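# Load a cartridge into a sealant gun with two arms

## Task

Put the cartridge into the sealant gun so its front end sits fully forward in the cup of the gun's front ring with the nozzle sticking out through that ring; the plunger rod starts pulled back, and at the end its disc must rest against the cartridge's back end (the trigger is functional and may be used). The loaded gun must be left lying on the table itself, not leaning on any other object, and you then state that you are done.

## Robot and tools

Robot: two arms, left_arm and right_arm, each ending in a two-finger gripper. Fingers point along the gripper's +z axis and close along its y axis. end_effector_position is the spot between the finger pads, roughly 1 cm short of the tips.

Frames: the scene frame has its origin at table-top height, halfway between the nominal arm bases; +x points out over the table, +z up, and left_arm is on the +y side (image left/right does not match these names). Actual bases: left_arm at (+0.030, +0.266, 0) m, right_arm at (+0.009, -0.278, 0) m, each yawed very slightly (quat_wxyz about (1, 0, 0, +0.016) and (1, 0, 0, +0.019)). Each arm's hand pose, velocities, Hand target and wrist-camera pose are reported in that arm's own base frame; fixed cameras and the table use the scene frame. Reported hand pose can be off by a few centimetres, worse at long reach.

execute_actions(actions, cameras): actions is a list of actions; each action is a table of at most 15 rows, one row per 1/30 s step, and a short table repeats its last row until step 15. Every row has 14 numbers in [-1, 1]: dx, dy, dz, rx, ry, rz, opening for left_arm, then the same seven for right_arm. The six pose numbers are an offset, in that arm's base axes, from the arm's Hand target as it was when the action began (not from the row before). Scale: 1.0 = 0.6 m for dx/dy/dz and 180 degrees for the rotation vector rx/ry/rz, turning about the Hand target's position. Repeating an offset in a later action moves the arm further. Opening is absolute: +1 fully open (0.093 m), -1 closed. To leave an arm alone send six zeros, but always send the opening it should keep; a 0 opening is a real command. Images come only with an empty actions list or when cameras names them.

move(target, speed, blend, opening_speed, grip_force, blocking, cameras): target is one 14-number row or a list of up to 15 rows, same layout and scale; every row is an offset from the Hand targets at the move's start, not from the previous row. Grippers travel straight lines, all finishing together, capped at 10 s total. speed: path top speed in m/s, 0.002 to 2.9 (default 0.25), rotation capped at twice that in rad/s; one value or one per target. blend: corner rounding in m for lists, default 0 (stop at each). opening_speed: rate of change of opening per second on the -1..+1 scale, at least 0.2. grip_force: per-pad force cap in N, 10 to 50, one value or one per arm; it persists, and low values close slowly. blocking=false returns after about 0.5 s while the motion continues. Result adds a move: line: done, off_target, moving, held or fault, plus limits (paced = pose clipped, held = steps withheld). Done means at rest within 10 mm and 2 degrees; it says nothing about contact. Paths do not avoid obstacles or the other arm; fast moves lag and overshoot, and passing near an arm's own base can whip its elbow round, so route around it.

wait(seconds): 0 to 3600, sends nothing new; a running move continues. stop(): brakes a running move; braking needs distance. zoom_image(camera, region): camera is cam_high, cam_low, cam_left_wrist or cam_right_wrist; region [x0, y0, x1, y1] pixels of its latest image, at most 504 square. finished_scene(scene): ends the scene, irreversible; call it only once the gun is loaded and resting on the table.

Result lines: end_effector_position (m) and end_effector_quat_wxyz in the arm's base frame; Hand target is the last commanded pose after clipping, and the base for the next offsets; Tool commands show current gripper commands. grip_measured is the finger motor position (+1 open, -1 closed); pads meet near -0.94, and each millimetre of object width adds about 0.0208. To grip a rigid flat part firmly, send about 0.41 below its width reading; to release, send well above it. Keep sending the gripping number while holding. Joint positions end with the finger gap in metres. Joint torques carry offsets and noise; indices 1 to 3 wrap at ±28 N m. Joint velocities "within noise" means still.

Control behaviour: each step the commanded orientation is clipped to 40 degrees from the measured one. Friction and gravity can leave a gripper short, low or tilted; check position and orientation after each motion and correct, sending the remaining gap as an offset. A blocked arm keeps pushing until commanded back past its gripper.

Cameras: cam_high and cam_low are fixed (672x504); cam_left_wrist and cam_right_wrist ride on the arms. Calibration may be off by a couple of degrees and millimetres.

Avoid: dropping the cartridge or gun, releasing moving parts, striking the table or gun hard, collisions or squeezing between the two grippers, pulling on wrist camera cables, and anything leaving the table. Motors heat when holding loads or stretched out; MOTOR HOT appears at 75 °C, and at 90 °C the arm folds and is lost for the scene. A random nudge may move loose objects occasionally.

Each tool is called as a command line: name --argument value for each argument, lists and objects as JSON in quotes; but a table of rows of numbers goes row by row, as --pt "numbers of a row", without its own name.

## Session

Scene 1 is done. Now scene 2.

execute_actions --actions '[]' --cameras '["all"]'

Scene clock: 0.00 s.
left_arm: end_effector_position=(+0.3381, -0.1508, +0.2896) grip_measured=+1.000 end_effector_quat_wxyz=(+0.654, +0.062, +0.751, +0.067) | right_arm: end_effector_position=(+0.3037, +0.0142, +0.2095) grip_measured=+1.000 end_effector_quat_wxyz=(+0.563, +0.162, +0.810, -0.002)
Joint positions: left_arm=[-0.733 1.127 0.783 0.16 -0.744 0.059 0.093] | right_arm=[0.294 0.805 0.555 -0.169 0.458 0.388 0.093]
Joint velocities: within noise
Joint torques (N m): no reading
Motor temperatures (°C): left_arm=[24 31 33 24 23 25 24] | right_arm=[24 41 32 22 21 25 24]
Heat: left arm: 33 °C; right arm: 41 °C.
Hand target: left_arm +0.3382, -0.1508, +0.3011; +0.665, +0.053, +0.742, +0.059 | right_arm +0.3038, +0.0143, +0.2112; +0.564, +0.162, +0.810, -0.002
Tool commands: left_gripper/opening=+1.0 right_gripper/opening=+1.0
camera_calibration:
cam_left_wrist: T_world_to_cam=[[0.00872, -0.98211, -0.18812, -0.09261], [-0.5348, 0.15438, -0.83076, 0.48336], [0.84493, 0.10785, -0.52389, -0.03014]] pos_world=[0.28478, -0.16232, 0.36834]
cam_right_wrist: T_world_to_cam=[[-0.24081, -0.95415, -0.17777, 0.12494], [-0.68338, 0.29675, -0.66704, 0.38005], [0.68921, -0.03914, -0.7235, 0.02984]] pos_world=[0.26924, 0.00759, 0.29731]

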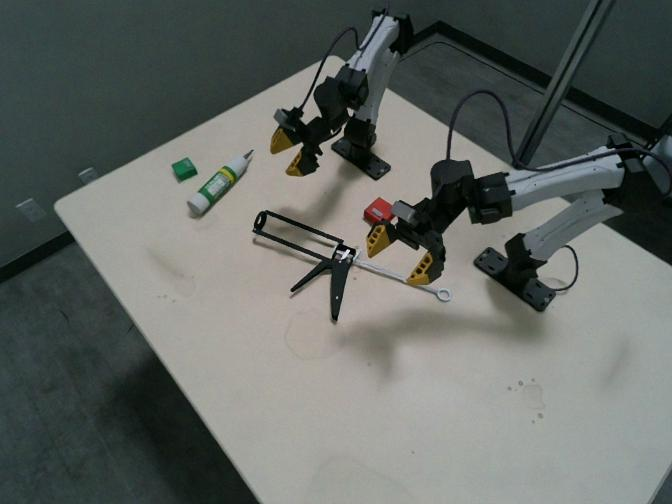

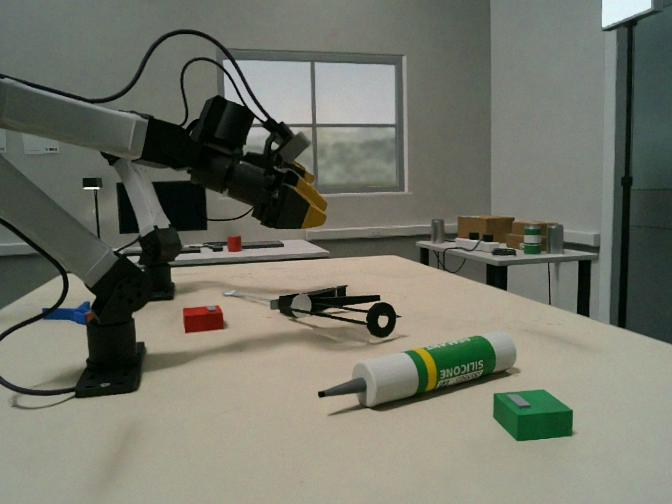

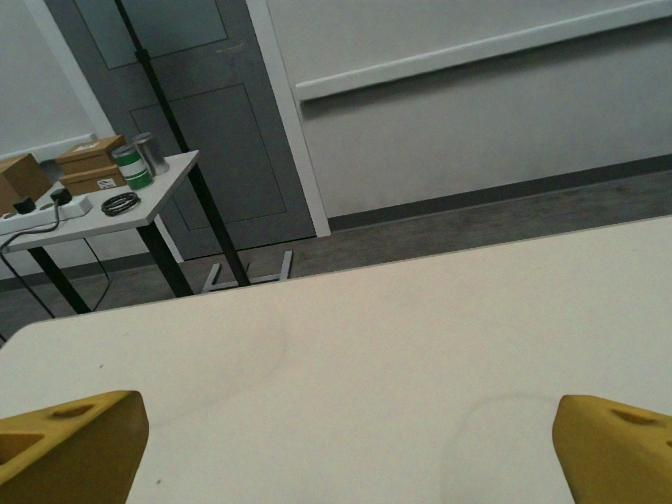

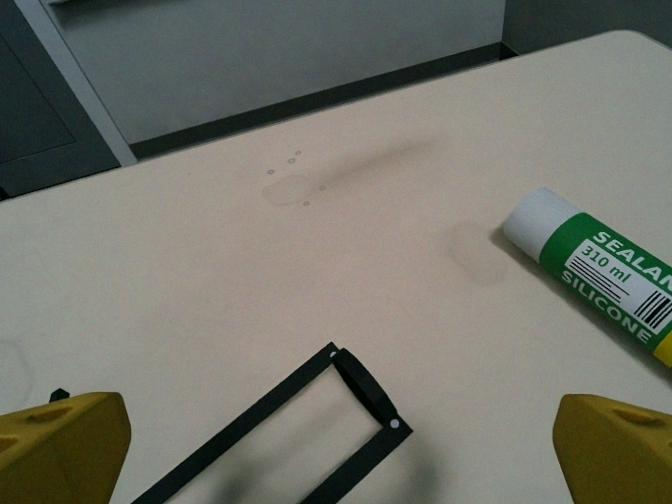

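zoom_image --camera "cam_high" --region '[160, 130, 480, 340]'

zoom_image --camera "cam_low" --region '[170, 270, 590, 450]'

Scaled by 1.575 from the camera's image (finer frame: 960x720).

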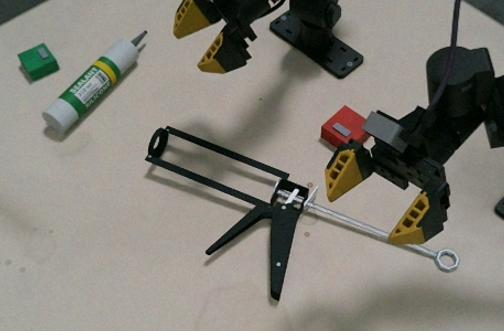

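Scaled by 1.200 from the camera's image (finer frame: 960x720).

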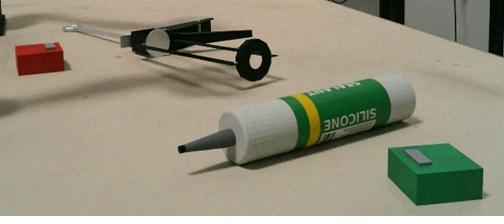

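move --target '[-0.23,0.035,-0.2333,0.2301,0.4251,-0.2645,0.2,0.0437,-0.2738,-0.0187,0.1949,0.3349,-0.1819,0.9]' --speed 0.25 --cameras '["all"]'

Scene clock: 159.07 s.
left_arm: end_effector_position=(+0.1984, -0.1249, +0.1564) grip_measured=+0.202 end_effector_quat_wxyz=(-0.004, +0.543, +0.839, +0.007) | right_arm: end_effector_position=(+0.3278, -0.1506, +0.2015) grip_measured=+0.902 end_effector_quat_wxyz=(+0.051, +0.491, +0.870, -0.004)
Joint positions: left_arm=[-0.571 1.439 1.293 -1.433 -0.013 0.578 0.055] | right_arm=[-0.422 1.862 1.928 -1.536 0.018 0.605 0.089]
Joint torques (N m): left_arm=[-0.7 -4.27 7.12 0.11 0.19 0.29] | right_arm=[-0.27 -6.38 9.54 0.46 -0.26 0.07]
Motor temperatures (°C): left_arm=[24 32 40 39 23 25 24] | right_arm=[24 37 43 33 21 25 24]
Heat: left arm: 40 °C; right arm: 43 °C.
Hand target: left_arm +0.2002, -0.1299, +0.1611; +0.000, +0.552, +0.834, +0.000 | right_arm +0.3301, -0.1499, +0.2001; +0.000, +0.500, +0.866, +0.001
Off the commanded pose: left_arm 0.007 m, 1 deg | right_arm 0.003 m, 6 deg.
joint sent to its limit (right arm) — joint 4 (wrist pitch), lower limit. The joint targets are off in orientation, not in position.
move: off_target (right_arm)
cam_left_wrist: T_world_to_cam=[[-0.91414, -0.40486, -0.02075, 0.13811], [-0.37408, 0.82272, 0.42802, 0.1488], [-0.15621, 0.39903, -0.90353, 0.30963]] pos_world=[0.23028, -0.19006, 0.21893]
cam_right_wrist: T_world_to_cam=[[-0.84726, -0.52724, -0.06455, 0.21236], [-0.51439, 0.78409, 0.34728, 0.25361], [-0.13248, 0.32744, -0.93554, 0.36828]] pos_world=[0.35917, -0.20747, 0.27018]

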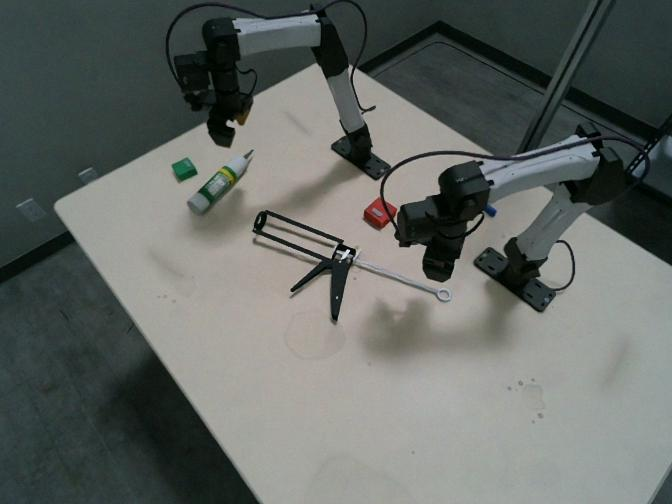

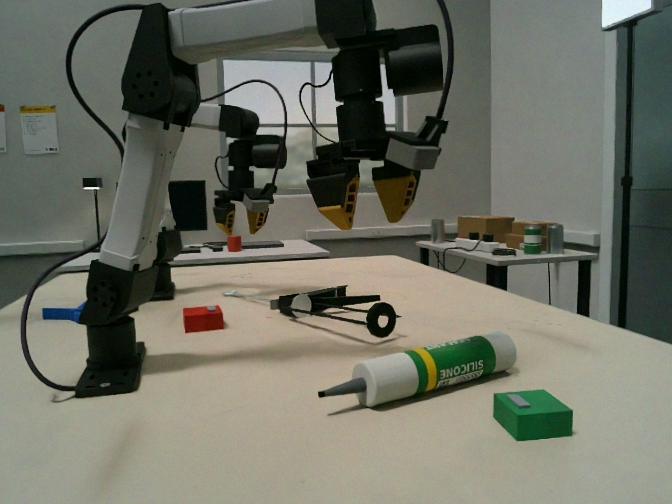

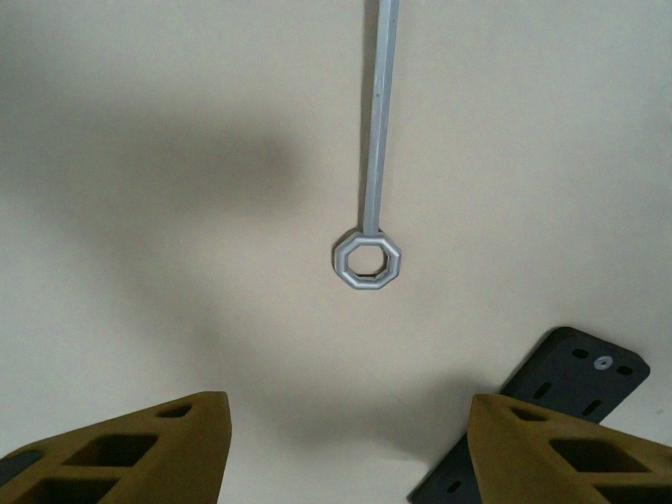

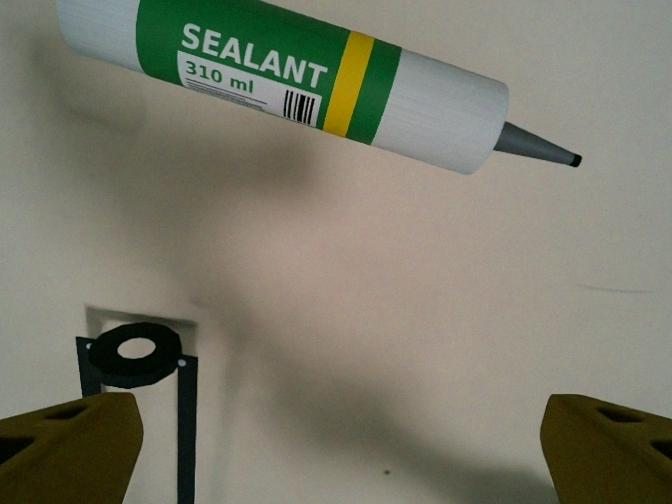

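move --target '[-0.0128,-0.0175,-0.1918,0,0,-0.0067,0.0,0.0727,-0.0865,-0.1252,0,0,-0.4778,0.9]' --speed 0.2 --cameras '["cam_left_wrist", "cam_right_wrist", "cam_high"]'

Scene clock: 260.73 s.
left_arm: end_effector_position=(+0.1927, -0.1362, +0.0490) grip_measured=+0.002 end_effector_quat_wxyz=(-0.002, +0.563, +0.827, +0.007) | right_arm: end_effector_position=(+0.3678, -0.1991, +0.1305) grip_measured=+0.902 end_effector_quat_wxyz=(+0.006, +0.953, +0.304, -0.004)
Joint positions: left_arm=[-0.625 1.494 0.908 -0.989 -0.013 0.571 0.045] | right_arm=[-0.491 2.169 2.094 -1.492 0.014 2.032 0.089]
Joint torques (N m): left_arm=[-0.8 -4.49 4.3 0.37 0.19 0.02] | right_arm=[-0.29 -8.42 9.4 0.38 -0.22 0.11]
Motor temperatures (°C): left_arm=[24 31 39 31 24 25 24] | right_arm=[24 43 44 27 21 25 24]
Heat: left arm: 39 °C; right arm: 44 °C.
Hand target: left_arm +0.1927, -0.1404, +0.0462; +0.000, +0.560, +0.828, +0.000 | right_arm +0.3736, -0.2018, +0.1251; +0.000, +0.956, +0.293, +0.001
Off the commanded pose: left_arm 0.005 m, 1 deg | right_arm 0.009 m, 2 deg.
move: done
cam_left_wrist: T_world_to_cam=[[-0.93203, -0.36162, -0.02334, 0.13557], [-0.33673, 0.84049, 0.42449, 0.1974], [-0.13389, 0.40349, -0.90513, 0.21264]] pos_world=[0.2213, -0.20269, 0.11184]
cam_right_wrist: T_world_to_cam=[[-0.58788, 0.80836, -0.03085, 0.38218], [0.72475, 0.54325, 0.42382, -0.17671], [0.35936, 0.2268, -0.90522, 0.1182]] pos_world=[0.31028, -0.23975, 0.19368]
Images, in order (width x height): cam_high 672x504, cam_left_wrist 672x504, cam_right_wrist 672x504.

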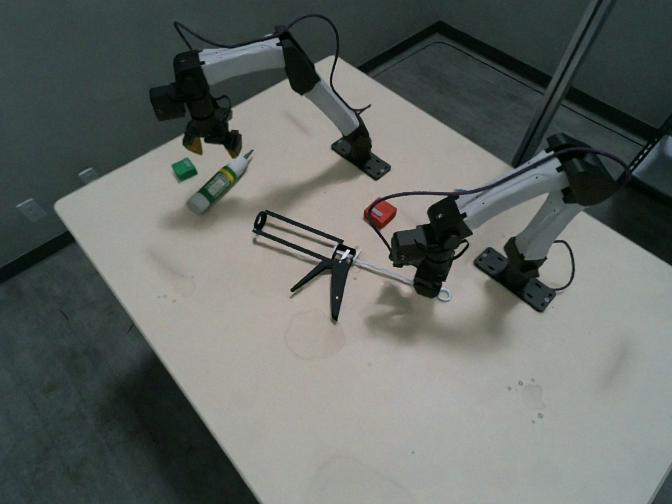

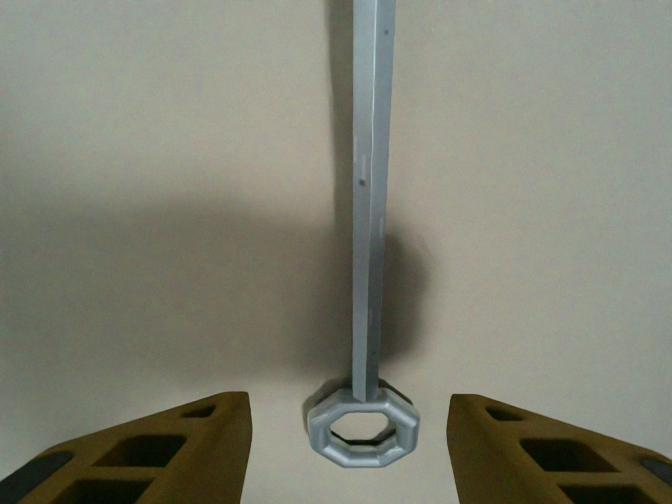

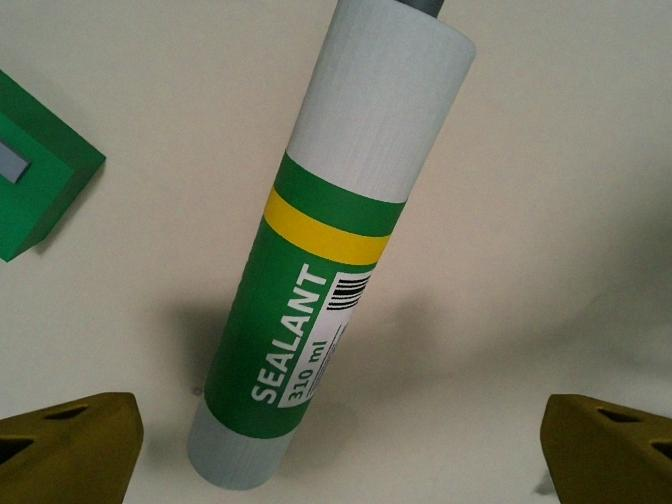

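move --target '[-0.0038,-0.0053,-0.05,0,0,0,0.0,-0.01,-0.018,-0.0925,0,0,-0.0111,0.9]' --speed 0.12 --cameras '["cam_left_wrist", "cam_right_wrist"]'

Scene clock: 325.40 s.
left_arm: end_effector_position=(+0.1907, -0.1396, +0.0190) grip_measured=+0.002 end_effector_quat_wxyz=(-0.002, +0.563, +0.826, +0.007) | right_arm: end_effector_position=(+0.3684, -0.2138, +0.0805) grip_measured=+0.902 end_effector_quat_wxyz=(+0.012, +0.958, +0.287, +0.002)
Joint positions: left_arm=[-0.641 1.547 0.828 -0.858 -0.013 0.555 0.045] | right_arm=[-0.52 2.169 1.894 -1.275 0.014 2.039 0.089]
Joint torques (N m): left_arm=[-0.77 -4.7 4.01 0.38 0.18 0.02] | right_arm=[-0.34 -9.46 5.82 0.48 -0.19 0.13]
Heat: left arm: 38 °C; right arm: 48 °C.
Hand target: left_arm +0.1904, -0.1436, +0.0161; +0.000, +0.560, +0.828, +0.000 | right_arm +0.3676, -0.2127, +0.0695; +0.001, +0.961, +0.276, +0.001
Off the commanded pose: left_arm 0.005 m, 1 deg | right_arm 0.011 m, 2 deg.
move: off_target (right_arm)
cam_left_wrist: T_world_to_cam=[[-0.93221, -0.36118, -0.02285, 0.13187], [-0.33603, 0.8404, 0.42523, 0.21209], [-0.13438, 0.40408, -0.9048, 0.18679]] pos_world=[0.2193, -0.20609, 0.08184]
cam_right_wrist: T_world_to_cam=[[-0.55758, 0.82878, -0.04717, 0.38729], [0.73701, 0.52038, 0.43129, -0.15803], [0.38199, 0.20571, -0.90098, 0.06279]] pos_world=[0.30843, -0.25166, 0.143]

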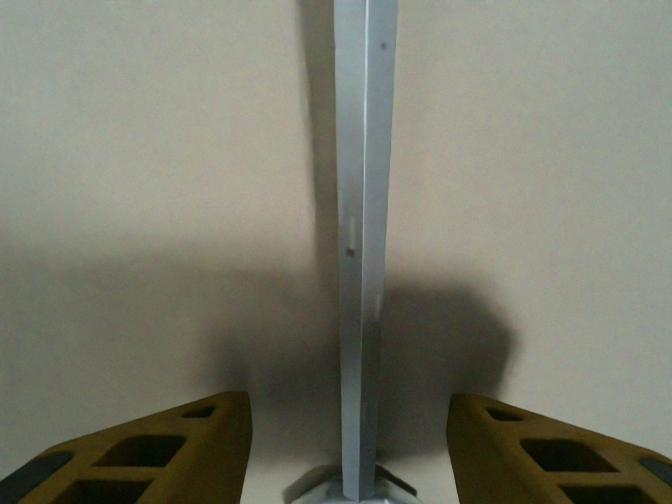

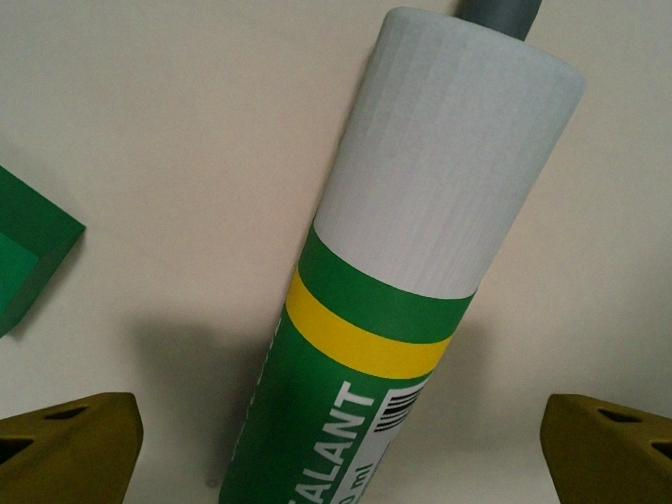

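move --target '[0,0,0,0,0,0,-0.95,-0.006,0.0123,-0.0783,0,0,0,0.9]' --speed 0.1 --opening_speed 0.6 --cameras '["cam_left_wrist", "cam_right_wrist"]'

Scene clock: 368.50 s.
left_arm: end_effector_position=(+0.1907, -0.1397, +0.0190) grip_measured=-0.949 end_effector_quat_wxyz=(-0.002, +0.562, +0.827, +0.006) | right_arm: end_effector_position=(+0.3639, -0.2110, +0.0345) grip_measured=+0.902 end_effector_quat_wxyz=(+0.013, +0.959, +0.282, +0.004)
Joint positions: left_arm=[-0.641 1.547 0.828 -0.857 -0.012 0.552 0] | right_arm=[-0.52 2.169 1.71 -1.088 0.013 2.05 0.089]
Joint torques (N m): left_arm=[-0.79 -4.71 3.97 0.38 0.17 0.05] | right_arm=[0.65 -9.11 5.76 0.49 -0.21 0.11]
Motor temperatures (°C): left_arm=[24 31 37 29 24 25 24] | right_arm=[24 49 41 25 21 25 24]
Heat: left arm: 37 °C; right arm: 49 °C.
Hand target: left_arm +0.1904, -0.1436, +0.0161; +0.000, +0.560, +0.828, +0.000 | right_arm +0.3639, -0.2053, +0.0225; +0.000, +0.961, +0.276, +0.000
Off the commanded pose: left_arm 0.005 m, 1 deg | right_arm 0.013 m, 2 deg.
move: off_target (right_arm)
cam_left_wrist: T_world_to_cam=[[-0.93095, -0.36445, -0.02246, 0.13107], [-0.33892, 0.83956, 0.42459, 0.21267], [-0.13588, 0.40289, -0.90511, 0.18693]] pos_world=[0.2195, -0.20609, 0.08184]
cam_right_wrist: T_world_to_cam=[[-0.5486, 0.83465, -0.049, 0.37841], [0.74116, 0.51261, 0.43349, -0.13958], [0.38693, 0.20149, -0.89983, 0.01972]] pos_world=[0.30341, -0.24826, 0.0968]

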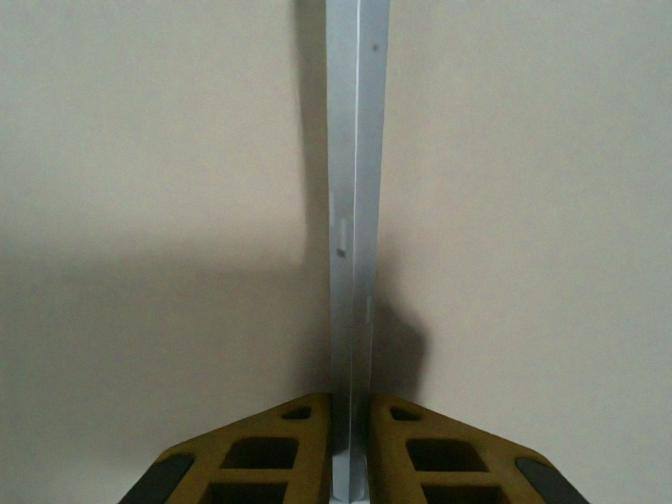

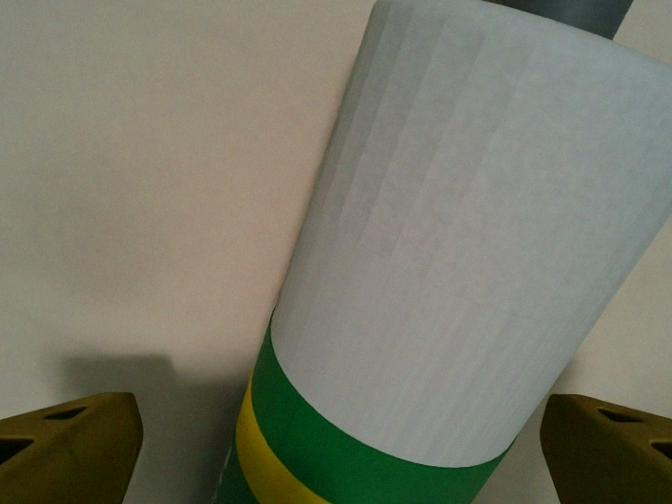

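move --target '[0,0,0,0,0,0,-0.95,-0.0023,0.0142,0,0,0,0,0.9]' --speed 0.05 --cameras '["cam_low", "cam_right_wrist"]'

zoom_image --camera "cam_low" --region '[300, 280, 540, 440]'

Scene clock: 394.77 s.
left_arm: end_effector_position=(+0.1907, -0.1397, +0.0190) grip_measured=-0.945 end_effector_quat_wxyz=(-0.002, +0.562, +0.827, +0.006) | right_arm: end_effector_position=(+0.3621, -0.2005, +0.0264) grip_measured=+0.902 end_effector_quat_wxyz=(+0.005, +0.959, +0.284, -0.003)
Joint positions: left_arm=[-0.641 1.547 0.828 -0.857 -0.012 0.552 0] | right_arm=[-0.501 2.169 1.678 -1.076 0.012 2.066 0.089]
Joint torques (N m): left_arm=[-0.8 -4.7 4 0.38 0.18 0.05] | right_arm=[0.38 -10.69 5.75 0.44 -0.19 0.12]
Heat: left arm: 36 °C; right arm: 50 °C.
Hand target: left_arm +0.1904, -0.1436, +0.0161; +0.000, +0.560, +0.828, +0.000 | right_arm +0.3626, -0.1968, +0.0225; +0.000, +0.961, +0.276, +0.000
Off the commanded pose: left_arm 0.005 m, 1 deg | right_arm 0.005 m, 1 deg.
move: done
cam_right_wrist: T_world_to_cam=[[-0.55213, 0.83319, -0.0308, 0.36877], [0.74672, 0.51058, 0.42629, -0.1423], [0.37091, 0.21237, -0.90406, 0.0192]] pos_world=[0.30275, -0.23868, 0.08938]

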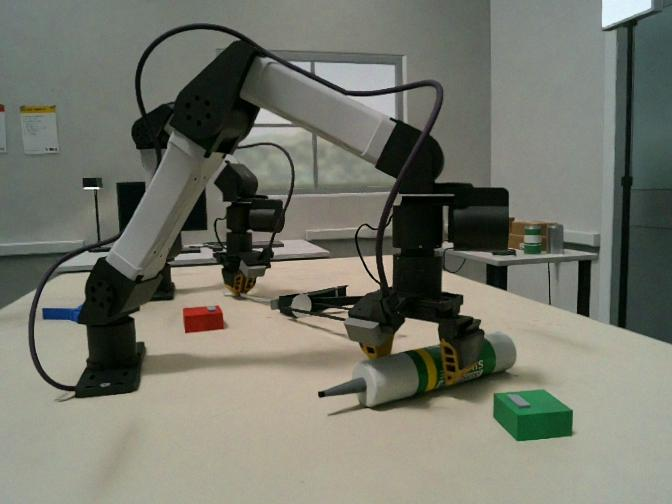

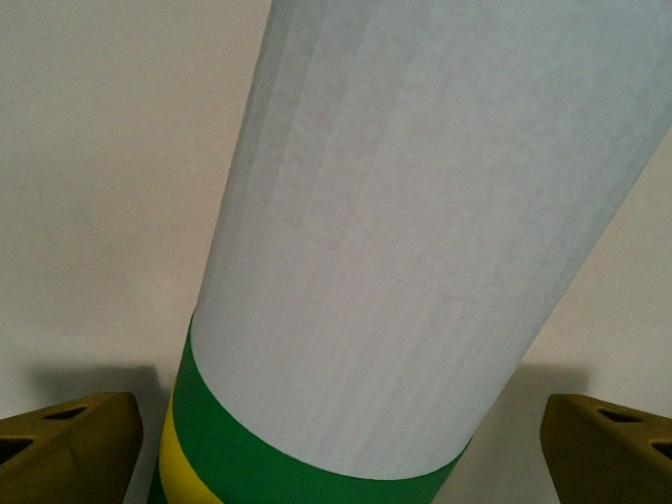

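Scaled by 2.100 from the camera's image (finer frame: 960x720).

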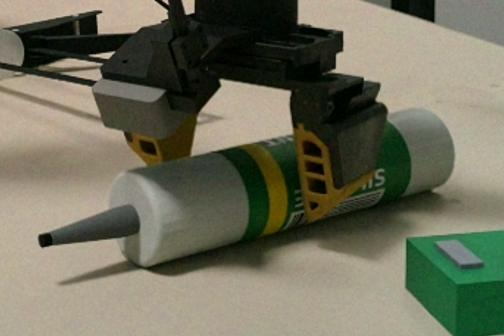

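move --target '[0,0,0,0,0,0,-0.95,0.003,-0.0225,0.0367,0,0,0,0.9]' --speed 0.06 --cameras '["cam_right_wrist"]'

Scene clock: 430.83 s.
left_arm: end_effector_position=(+0.1907, -0.1397, +0.0190) grip_measured=-0.948 end_effector_quat_wxyz=(-0.002, +0.562, +0.827, +0.006) | right_arm: end_effector_position=(+0.3626, -0.2096, +0.0439) grip_measured=+0.902 end_effector_quat_wxyz=(+0.007, +0.962, +0.274, -0.001)
Joint positions: left_arm=[-0.641 1.547 0.828 -0.857 -0.012 0.552 0] | right_arm=[-0.52 2.169 1.749 -1.142 0.012 2.066 0.089]
Joint torques (N m): left_arm=[-0.8 -4.7 3.99 0.38 0.18 0.05] | right_arm=[-0.27 -9.8 9.46 0.17 -0.18 -0.2]
Heat: left arm: 36 °C; right arm: 53 °C.
Hand target: left_arm +0.1904, -0.1436, +0.0161; +0.000, +0.560, +0.828, +0.000 | right_arm +0.3644, -0.2102, +0.0446; +0.000, +0.961, +0.276, +0.001
Off the commanded pose: left_arm 0.005 m, 1 deg | right_arm 0.002 m, 1 deg.
move: done
cam_right_wrist: T_world_to_cam=[[-0.53597, 0.84352, -0.03472, 0.37361], [0.75456, 0.49708, 0.42843, -0.15123], [0.37865, 0.20343, -0.90291, 0.03203]] pos_world=[0.30223, -0.24649, 0.10669]

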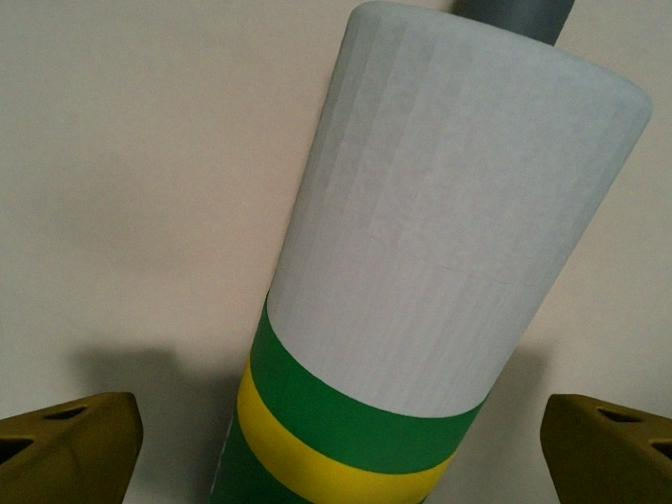

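move --target '[0,0,0,0,0,0,-0.95,0,0.0,-0.02,0,0,0,0.9]' --speed 0.05

Scene clock: 439.23 s.
left_arm: end_effector_position=(+0.1907, -0.1397, +0.0190) grip_measured=-0.946 end_effector_quat_wxyz=(-0.002, +0.562, +0.827, +0.006) | right_arm: end_effector_position=(+0.3652, -0.2111, +0.0440) grip_measured=+0.902 end_effector_quat_wxyz=(+0.011, +0.962, +0.274, +0.003)
Joint positions: left_arm=[-0.641 1.547 0.828 -0.857 -0.012 0.552 0] | right_arm=[-0.52 2.169 1.749 -1.13 0.012 2.066 0.089]
Joint torques (N m): left_arm=[-0.8 -4.71 4.01 0.38 0.17 0.06] | right_arm=[-0.31 -8.99 6.37 0.48 -0.2 -0.18]
Heat: left arm: 36 °C; right arm: 53 °C.
Hand target: left_arm +0.1904, -0.1436, +0.0161; +0.000, +0.560, +0.828, +0.000 | right_arm +0.3644, -0.2103, +0.0326; +0.000, +0.961, +0.276, +0.001
Off the commanded pose: left_arm 0.005 m, 1 deg | right_arm 0.011 m, 1 deg.
move: off_target (right_arm)

move --target '[0,0,0,0,0,0,-0.95,-0.001,0.0,-0.008,0,0,0,0.9]' --speed 0.1

Scene clock: 446.20 s.
left_arm: end_effector_position=(+0.1907, -0.1397, +0.0190) grip_measured=-0.949 end_effector_quat_wxyz=(-0.002, +0.562, +0.827, +0.006) | right_arm: end_effector_position=(+0.3662, -0.2117, +0.0413) grip_measured=+0.902 end_effector_quat_wxyz=(+0.014, +0.962, +0.274, +0.005)
Joint positions: left_arm=[-0.641 1.547 0.828 -0.857 -0.012 0.552 0] | right_arm=[-0.52 2.169 1.738 -1.112 0.012 2.066 0.089]
Joint torques (N m): left_arm=[-0.79 -4.7 4.01 0.38 0.17 0.05] | right_arm=[-0.25 -8.83 5.78 0.48 -0.2 -0.18]
Heat: left arm: 36 °C; right arm: 53 °C.
Hand target: left_arm +0.1904, -0.1436, +0.0161; +0.000, +0.560, +0.828, +0.000 | right_arm +0.3638, -0.2103, +0.0278; +0.000, +0.961, +0.276, +0.001
Off the commanded pose: left_arm 0.005 m, 1 deg | right_arm 0.014 m, 2 deg.
move: off_target (right_arm)

move --target '[0,0,0,0,0,0,-0.95,-0.0015,0.0017,-0.0067,0,0,0,0.9]' --speed 0.1 --cameras '["cam_right_wrist"]'

Scene clock: 454.23 s.
left_arm: end_effector_position=(+0.1907, -0.1397, +0.0190) grip_measured=-0.945 end_effector_quat_wxyz=(-0.002, +0.562, +0.827, +0.006) | right_arm: end_effector_position=(+0.3652, -0.2111, +0.0367) grip_measured=+0.902 end_effector_quat_wxyz=(+0.013, +0.962, +0.274, +0.005)
Joint positions: left_arm=[-0.641 1.547 0.828 -0.857 -0.012 0.552 0] | right_arm=[-0.52 2.169 1.719 -1.095 0.012 2.066 0.089]
Joint torques (N m): left_arm=[-0.8 -4.7 3.99 0.38 0.18 0.05] | right_arm=[-0.28 -8.79 5.81 0.5 -0.18 -0.17]
Heat: left arm: 36 °C; right arm: 53 °C.
Hand target: left_arm +0.1904, -0.1436, +0.0161; +0.000, +0.560, +0.828, +0.000 | right_arm +0.3629, -0.2092, +0.0238; +0.000, +0.961, +0.276, +0.001
Off the commanded pose: left_arm 0.005 m, 1 deg | right_arm 0.013 m, 2 deg.
move: off_target (right_arm)
cam_right_wrist: T_world_to_cam=[[-0.53532, 0.84311, -0.05089, 0.37637], [0.74768, 0.50104, 0.43581, -0.14633], [0.39294, 0.19525, -0.8986, 0.01778]] pos_world=[0.3039, -0.24747, 0.0989]

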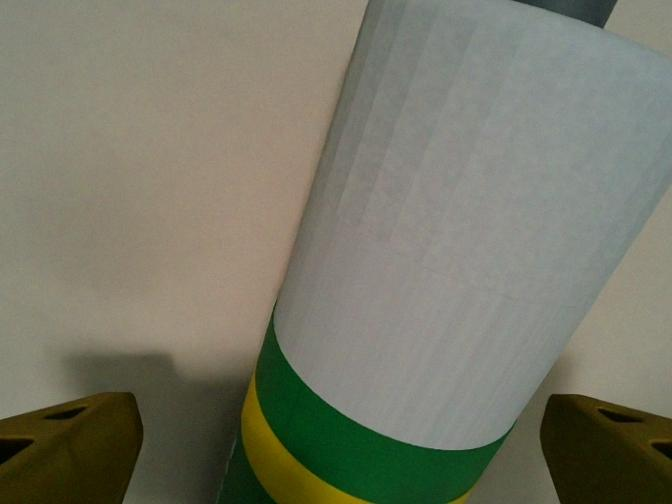

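move --target '[0,0,0,0,0,0,-0.95,0,0,0,0,0,0,-0.35]' --speed 0.1 --opening_speed 0.4 --cameras '["cam_right_wrist", "cam_low"]'

zoom_image --camera "cam_low" --region '[300, 280, 540, 440]'

Scene clock: 466.97 s.
left_arm: end_effector_position=(+0.1907, -0.1397, +0.0190) grip_measured=-0.944 end_effector_quat_wxyz=(-0.002, +0.562, +0.827, +0.006) | right_arm: end_effector_position=(+0.3656, -0.2113, +0.0367) grip_measured=-0.003 end_effector_quat_wxyz=(+0.014, +0.962, +0.274, +0.006)
Joint positions: left_arm=[-0.641 1.547 0.828 -0.857 -0.012 0.552 0] | right_arm=[-0.52 2.169 1.719 -1.093 0.012 2.066 0.045]
Joint torques (N m): left_arm=[-0.8 -4.7 4 0.38 0.17 0.05] | right_arm=[-0.16 -8.96 5.83 0.47 -0.18 -0.16]
Heat: left arm: 35 °C; right arm: 52 °C.
Hand target: left_arm +0.1904, -0.1436, +0.0161; +0.000, +0.560, +0.828, +0.000 | right_arm +0.3629, -0.2093, +0.0238; +0.001, +0.961, +0.276, +0.000
Off the commanded pose: left_arm 0.005 m, 1 deg | right_arm 0.013 m, 2 deg.
move: done
cam_right_wrist: T_world_to_cam=[[-0.53524, 0.84307, -0.05254, 0.37673], [0.74695, 0.50143, 0.43662, -0.14622], [0.39444, 0.19445, -0.89811, 0.01689]] pos_world=[0.3042, -0.24757, 0.0988]
Images, in order (width x height): cam_low 672x504, cam_right_wrist 672x504.

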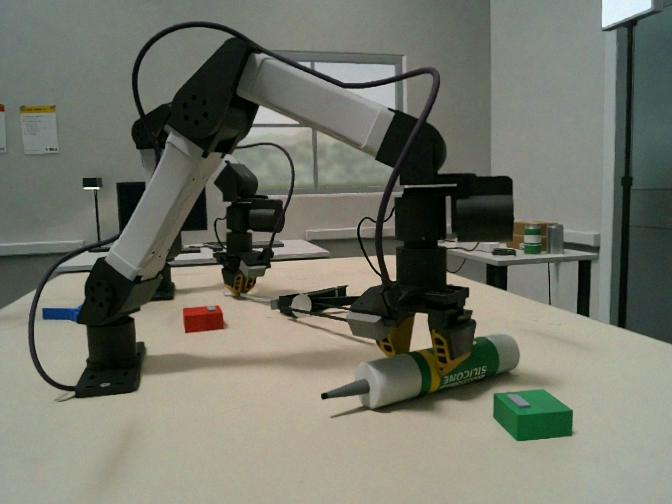

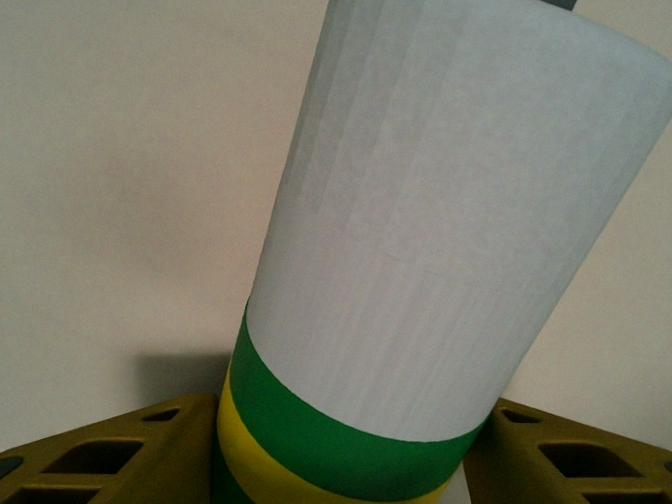

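Scaled by 2.100 from the camera's image (finer frame: 960x720).

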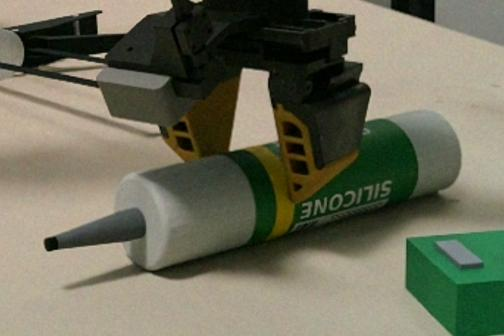

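move --target '[0,0,0,0,0,0,-0.95,0,0,0.1,0,0,0,-0.35]' --speed 0.08 --cameras '["cam_right_wrist", "cam_low"]'

zoom_image --camera "cam_low" --region '[280, 240, 560, 440]'

Scene clock: 488.40 s.
left_arm: end_effector_position=(+0.1907, -0.1397, +0.0190) grip_measured=-0.947 end_effector_quat_wxyz=(-0.002, +0.562, +0.827, +0.006) | right_arm: end_effector_position=(+0.3560, -0.2058, +0.0690) grip_measured=-0.018 end_effector_quat_wxyz=(-0.009, +0.961, +0.275, -0.017)
Joint positions: left_arm=[-0.641 1.547 0.828 -0.857 -0.012 0.552 0] | right_arm=[-0.52 2.169 1.848 -1.287 0.012 2.066 0.044]
Joint torques (N m): left_arm=[-0.8 -4.7 3.99 0.38 0.17 0.05] | right_arm=[-0.27 -11.99 10.88 0.13 -0.16 -0.18]
Heat: left arm: 35 °C; right arm: 52 °C.
Hand target: left_arm +0.1904, -0.1436, +0.0161; +0.000, +0.560, +0.828, +0.000 | right_arm +0.3629, -0.2093, +0.0837; +0.001, +0.961, +0.276, +0.000
Off the commanded pose: left_arm 0.005 m, 1 deg | right_arm 0.017 m, 2 deg.
move: off_target (right_arm)
cam_right_wrist: T_world_to_cam=[[-0.5366, 0.84383, 0.00513, 0.36528], [0.77089, 0.48772, 0.40971, -0.16532], [0.34322, 0.2238, -0.9122, 0.07387]] pos_world=[0.2981, -0.24413, 0.13325]
Images, in order (width x height): cam_low 672x504, cam_right_wrist 672x504.

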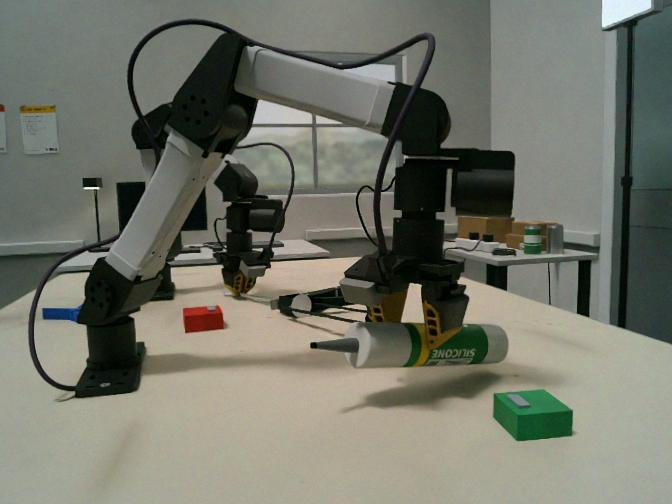

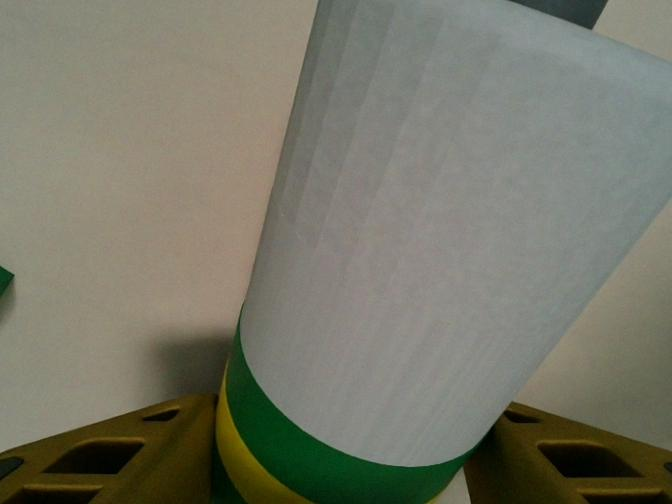

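Scaled by 1.800 from the camera's image (finer frame: 960x720).

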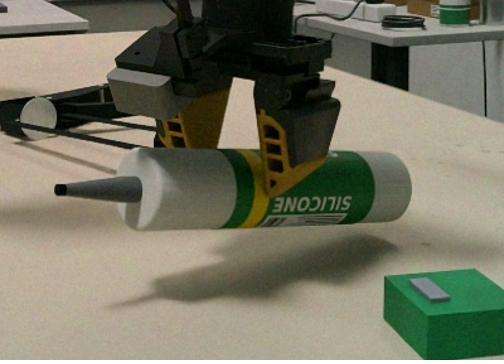

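move --pt "0 0 0 0 0 0 -0.95 0 0 0 0 0 0.1867 -0.35" --pt "0 0 0 0 0 0 -0.95 0 0 -0.0962 0 0 0.1867 -0.35" --pt "0 0 0 0 0 0 -0.95 0 0 -0.0962 0 0 0.1867 0.7" --pt "0 0 0 0 0 0 -0.95 0 0 -0.0962 0 0 0.1006 0.7" --speed '[0.3,0.08,0.1,0.2]' --cameras '["cam_right_wrist", "cam_high"]'

Scene clock: 540.17 s.
left_arm: end_effector_position=(+0.1907, -0.1397, +0.0190) grip_measured=-0.944 end_effector_quat_wxyz=(-0.002, +0.562, +0.827, +0.006) | right_arm: end_effector_position=(+0.3636, -0.2102, +0.0368) grip_measured=+0.698 end_effector_quat_wxyz=(+0.011, +0.901, +0.434, +0.000)
Joint positions: left_arm=[-0.641 1.547 0.828 -0.857 -0.012 0.552 0] | right_arm=[-0.52 2.169 1.72 -1.103 0.012 1.725 0.079]
Joint torques (N m): left_arm=[-0.8 -4.68 4 0.38 0.17 0.05] | right_arm=[-0.14 -9.1 6.41 0.49 -0.18 0.09]
Motor temperatures (°C): left_arm=[24 30 35 27 24 25 26] | right_arm=[24 59 47 23 21 25 25]
Heat: left arm: 35 °C; right arm: 59 °C.
Hand target: left_arm +0.1904, -0.1436, +0.0161; +0.000, +0.560, +0.828, +0.000 | right_arm +0.3629, -0.2093, +0.0260; +0.000, +0.906, +0.424, +0.001
Off the commanded pose: left_arm 0.005 m, 1 deg | right_arm 0.011 m, 2 deg.
move: off_target (right_arm); target 3's new opening was sent with right_arm's hand 0.011 m and 1 deg from that target
cam_right_wrist: T_world_to_cam=[[-0.78728, 0.61514, -0.04232, 0.41804], [0.5426, 0.72377, 0.42631, -0.02386], [0.29287, 0.31266, -0.90359, 0.07949]] pos_world=[0.31878, -0.26473, 0.09969]
Images, in order (width x height): cam_high 672x504, cam_right_wrist 672x504.

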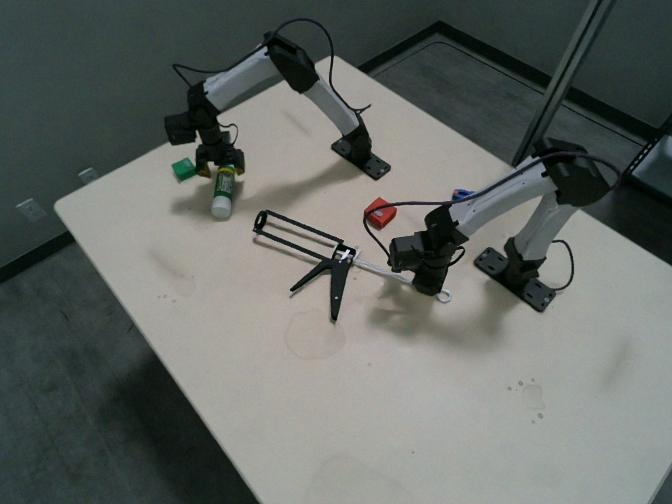

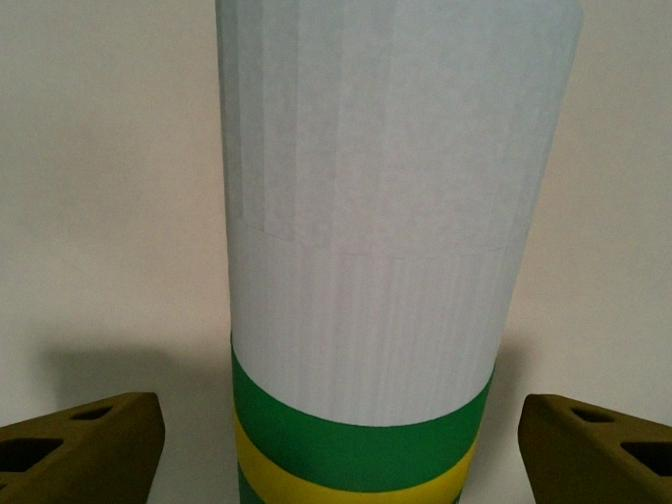

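move --pt "0 0 0 0 0 0 -0.95 0 0 0 0 0 0 0.7" --pt "0 0 0 0 0 0 -0.95 0 0 0 0 0 0 -0.35" --pt "0 0 0 0 0 0 -0.95 0 0 0.14 0 0 0 -0.35" --speed '[0.3,0.08,0.1]' --opening_speed 0.7 --cameras '["cam_right_wrist", "cam_low"]'

zoom_image --camera "cam_low" --region '[280, 220, 560, 420]'

Scene clock: 572.13 s.
left_arm: end_effector_position=(+0.1907, -0.1397, +0.0190) grip_measured=-0.946 end_effector_quat_wxyz=(-0.002, +0.562, +0.827, +0.006) | right_arm: end_effector_position=(+0.3586, -0.2073, +0.0964) grip_measured=-0.180 end_effector_quat_wxyz=(-0.008, +0.901, +0.433, -0.013)
Joint positions: left_arm=[-0.641 1.547 0.828 -0.857 -0.012 0.552 0] | right_arm=[-0.52 2.169 1.957 -1.386 0.012 1.727 0.037]
Joint torques (N m): left_arm=[-0.8 -4.7 3.97 0.38 0.17 0.05] | right_arm=[-0.29 -11.66 10.88 0.1 -0.17 0.08]
Motor temperatures (°C): left_arm=[24 30 35 27 24 25 27] | right_arm=[24 57 43 23 21 25 25]
Heat: left arm: 35 °C; right arm: 57 °C.
Hand target: left_arm +0.1904, -0.1436, +0.0161; +0.000, +0.560, +0.828, +0.000 | right_arm +0.3628, -0.2092, +0.1100; +0.000, +0.906, +0.424, +0.000
Off the commanded pose: left_arm 0.005 m, 1 deg | right_arm 0.014 m, 2 deg.
move: off_target (right_arm); target 2's new opening was sent with right_arm's hand 0.011 m and 2 deg from that target
cam_right_wrist: T_world_to_cam=[[-0.78665, 0.6174, 0.0033, 0.4108], [0.56122, 0.71282, 0.42062, -0.05705], [0.25734, 0.33273, -0.90723, 0.15124]] pos_world=[0.31625, -0.26327, 0.15985]
Images, in order (width x height): cam_low 672x504, cam_right_wrist 672x504.

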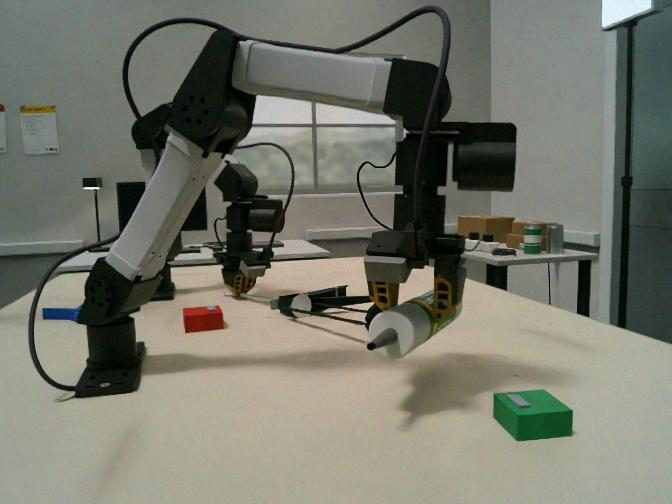

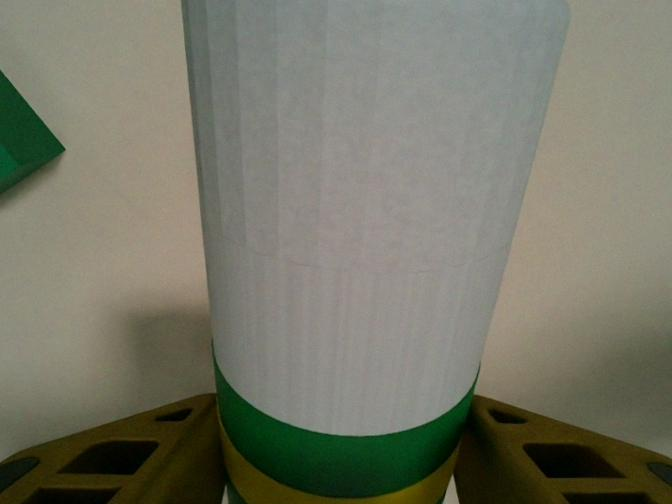

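Scaled by 1.800 from the camera's image (finer frame: 960x720).

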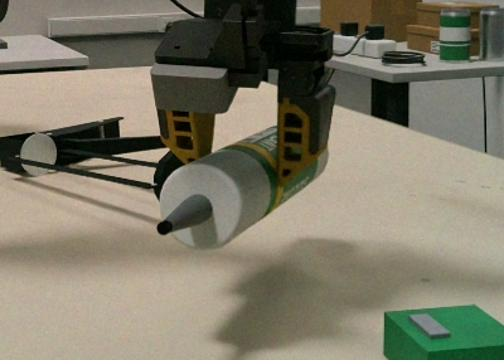

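move --pt "0 0 0.0333 0 0 0 -0.95 0 0 0.0583 0 0 0 -0.35" --pt "0 0 0.0333 0 0 0 -0.95 -0.086 0.3238 0.05 0 0 0.34 -0.35" --speed '[0.08,0.15]' --cameras '["all"]'

Scene clock: 680.83 s.
left_arm: end_effector_position=(+0.1881, -0.1379, +0.0244) grip_measured=-0.950 end_effector_quat_wxyz=(-0.014, +0.561, +0.827, +0.006) | right_arm: end_effector_position=(+0.3125, -0.0183, +0.1301) grip_measured=-0.179 end_effector_quat_wxyz=(-0.012, +0.570, +0.821, -0.014)
Joint positions: left_arm=[-0.641 1.547 0.852 -0.905 -0.012 0.551 0] | right_arm=[-0.052 1.758 1.516 -1.363 0.012 1.162 0.037]
Joint torques (N m): left_arm=[-0.75 -7.99 6.26 -0.06 0.17 0.07] | right_arm=[0.42 -10.71 6.74 0.33 -0.19 -0.25]
Motor temperatures (°C): left_arm=[24 30 35 26 24 25 27] | right_arm=[24 66 48 22 21 25 27]
Heat: left arm: 35 °C; right arm: 66 °C.
Hand target: left_arm +0.1903, -0.1436, +0.0361; +0.000, +0.560, +0.828, +0.000 | right_arm +0.3113, -0.0149, +0.1400; +0.000, +0.564, +0.826, +0.001
Off the commanded pose: left_arm 0.013 m, 2 deg | right_arm 0.011 m, 2 deg.
move: off_target (left_arm, right_arm)
cam_left_wrist: T_world_to_cam=[[-0.931, -0.36491, -0.00919, 0.12911], [-0.33101, 0.83334, 0.44269, 0.20516], [-0.15388, 0.41519, -0.89663, 0.19569]] pos_world=[0.21822, -0.20511, 0.08583]
cam_right_wrist: T_world_to_cam=[[-0.93354, -0.3582, 0.0139, 0.28438], [-0.3164, 0.84161, 0.43771, 0.09421], [-0.16848, 0.40422, -0.89901, 0.26411]] pos_world=[0.33979, -0.08419, 0.19224]

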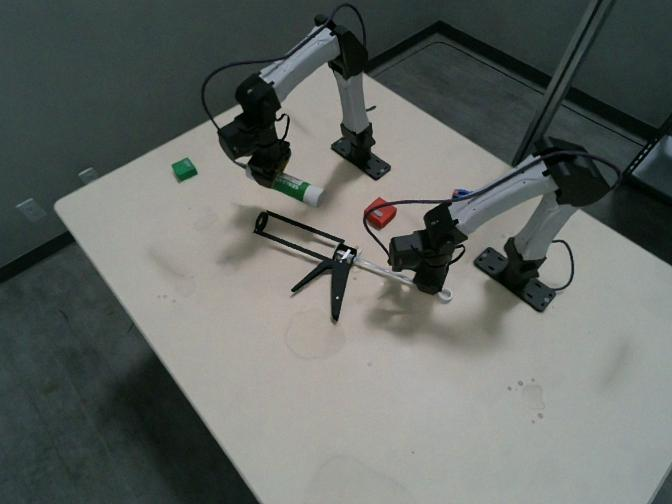

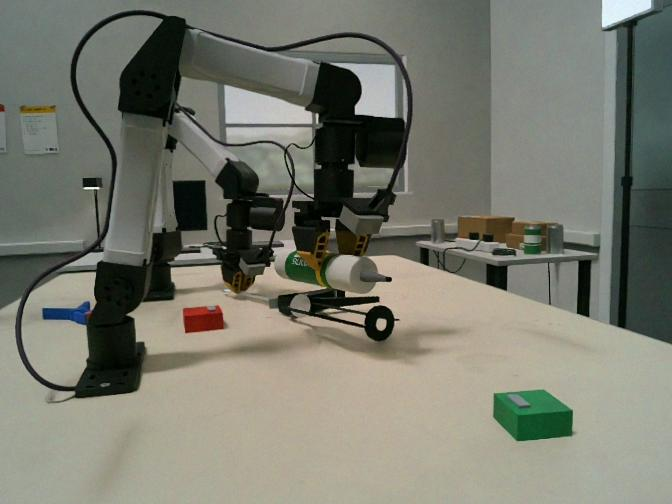

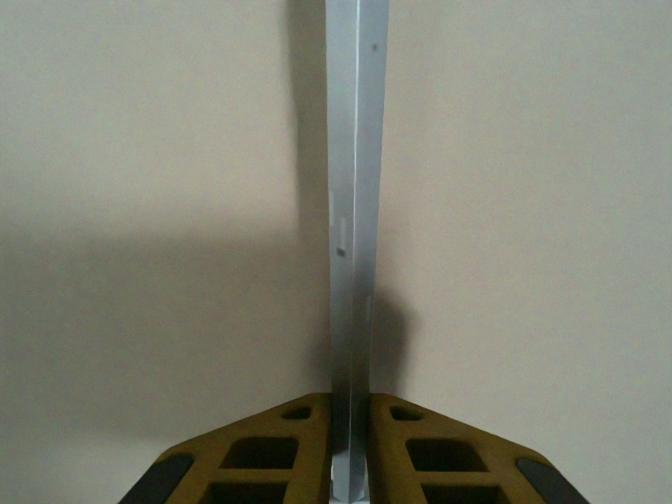

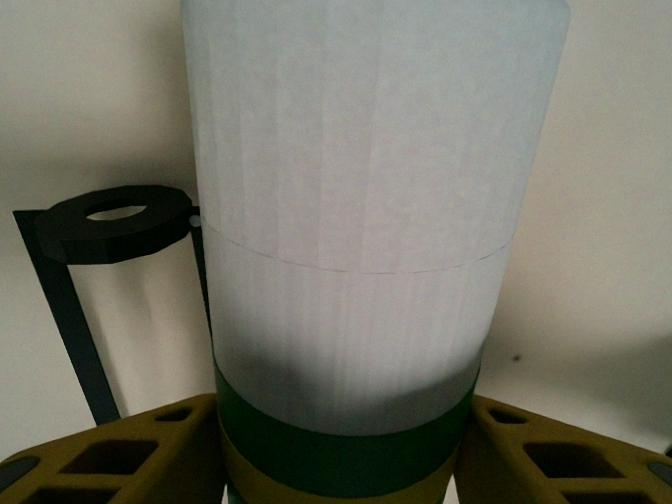

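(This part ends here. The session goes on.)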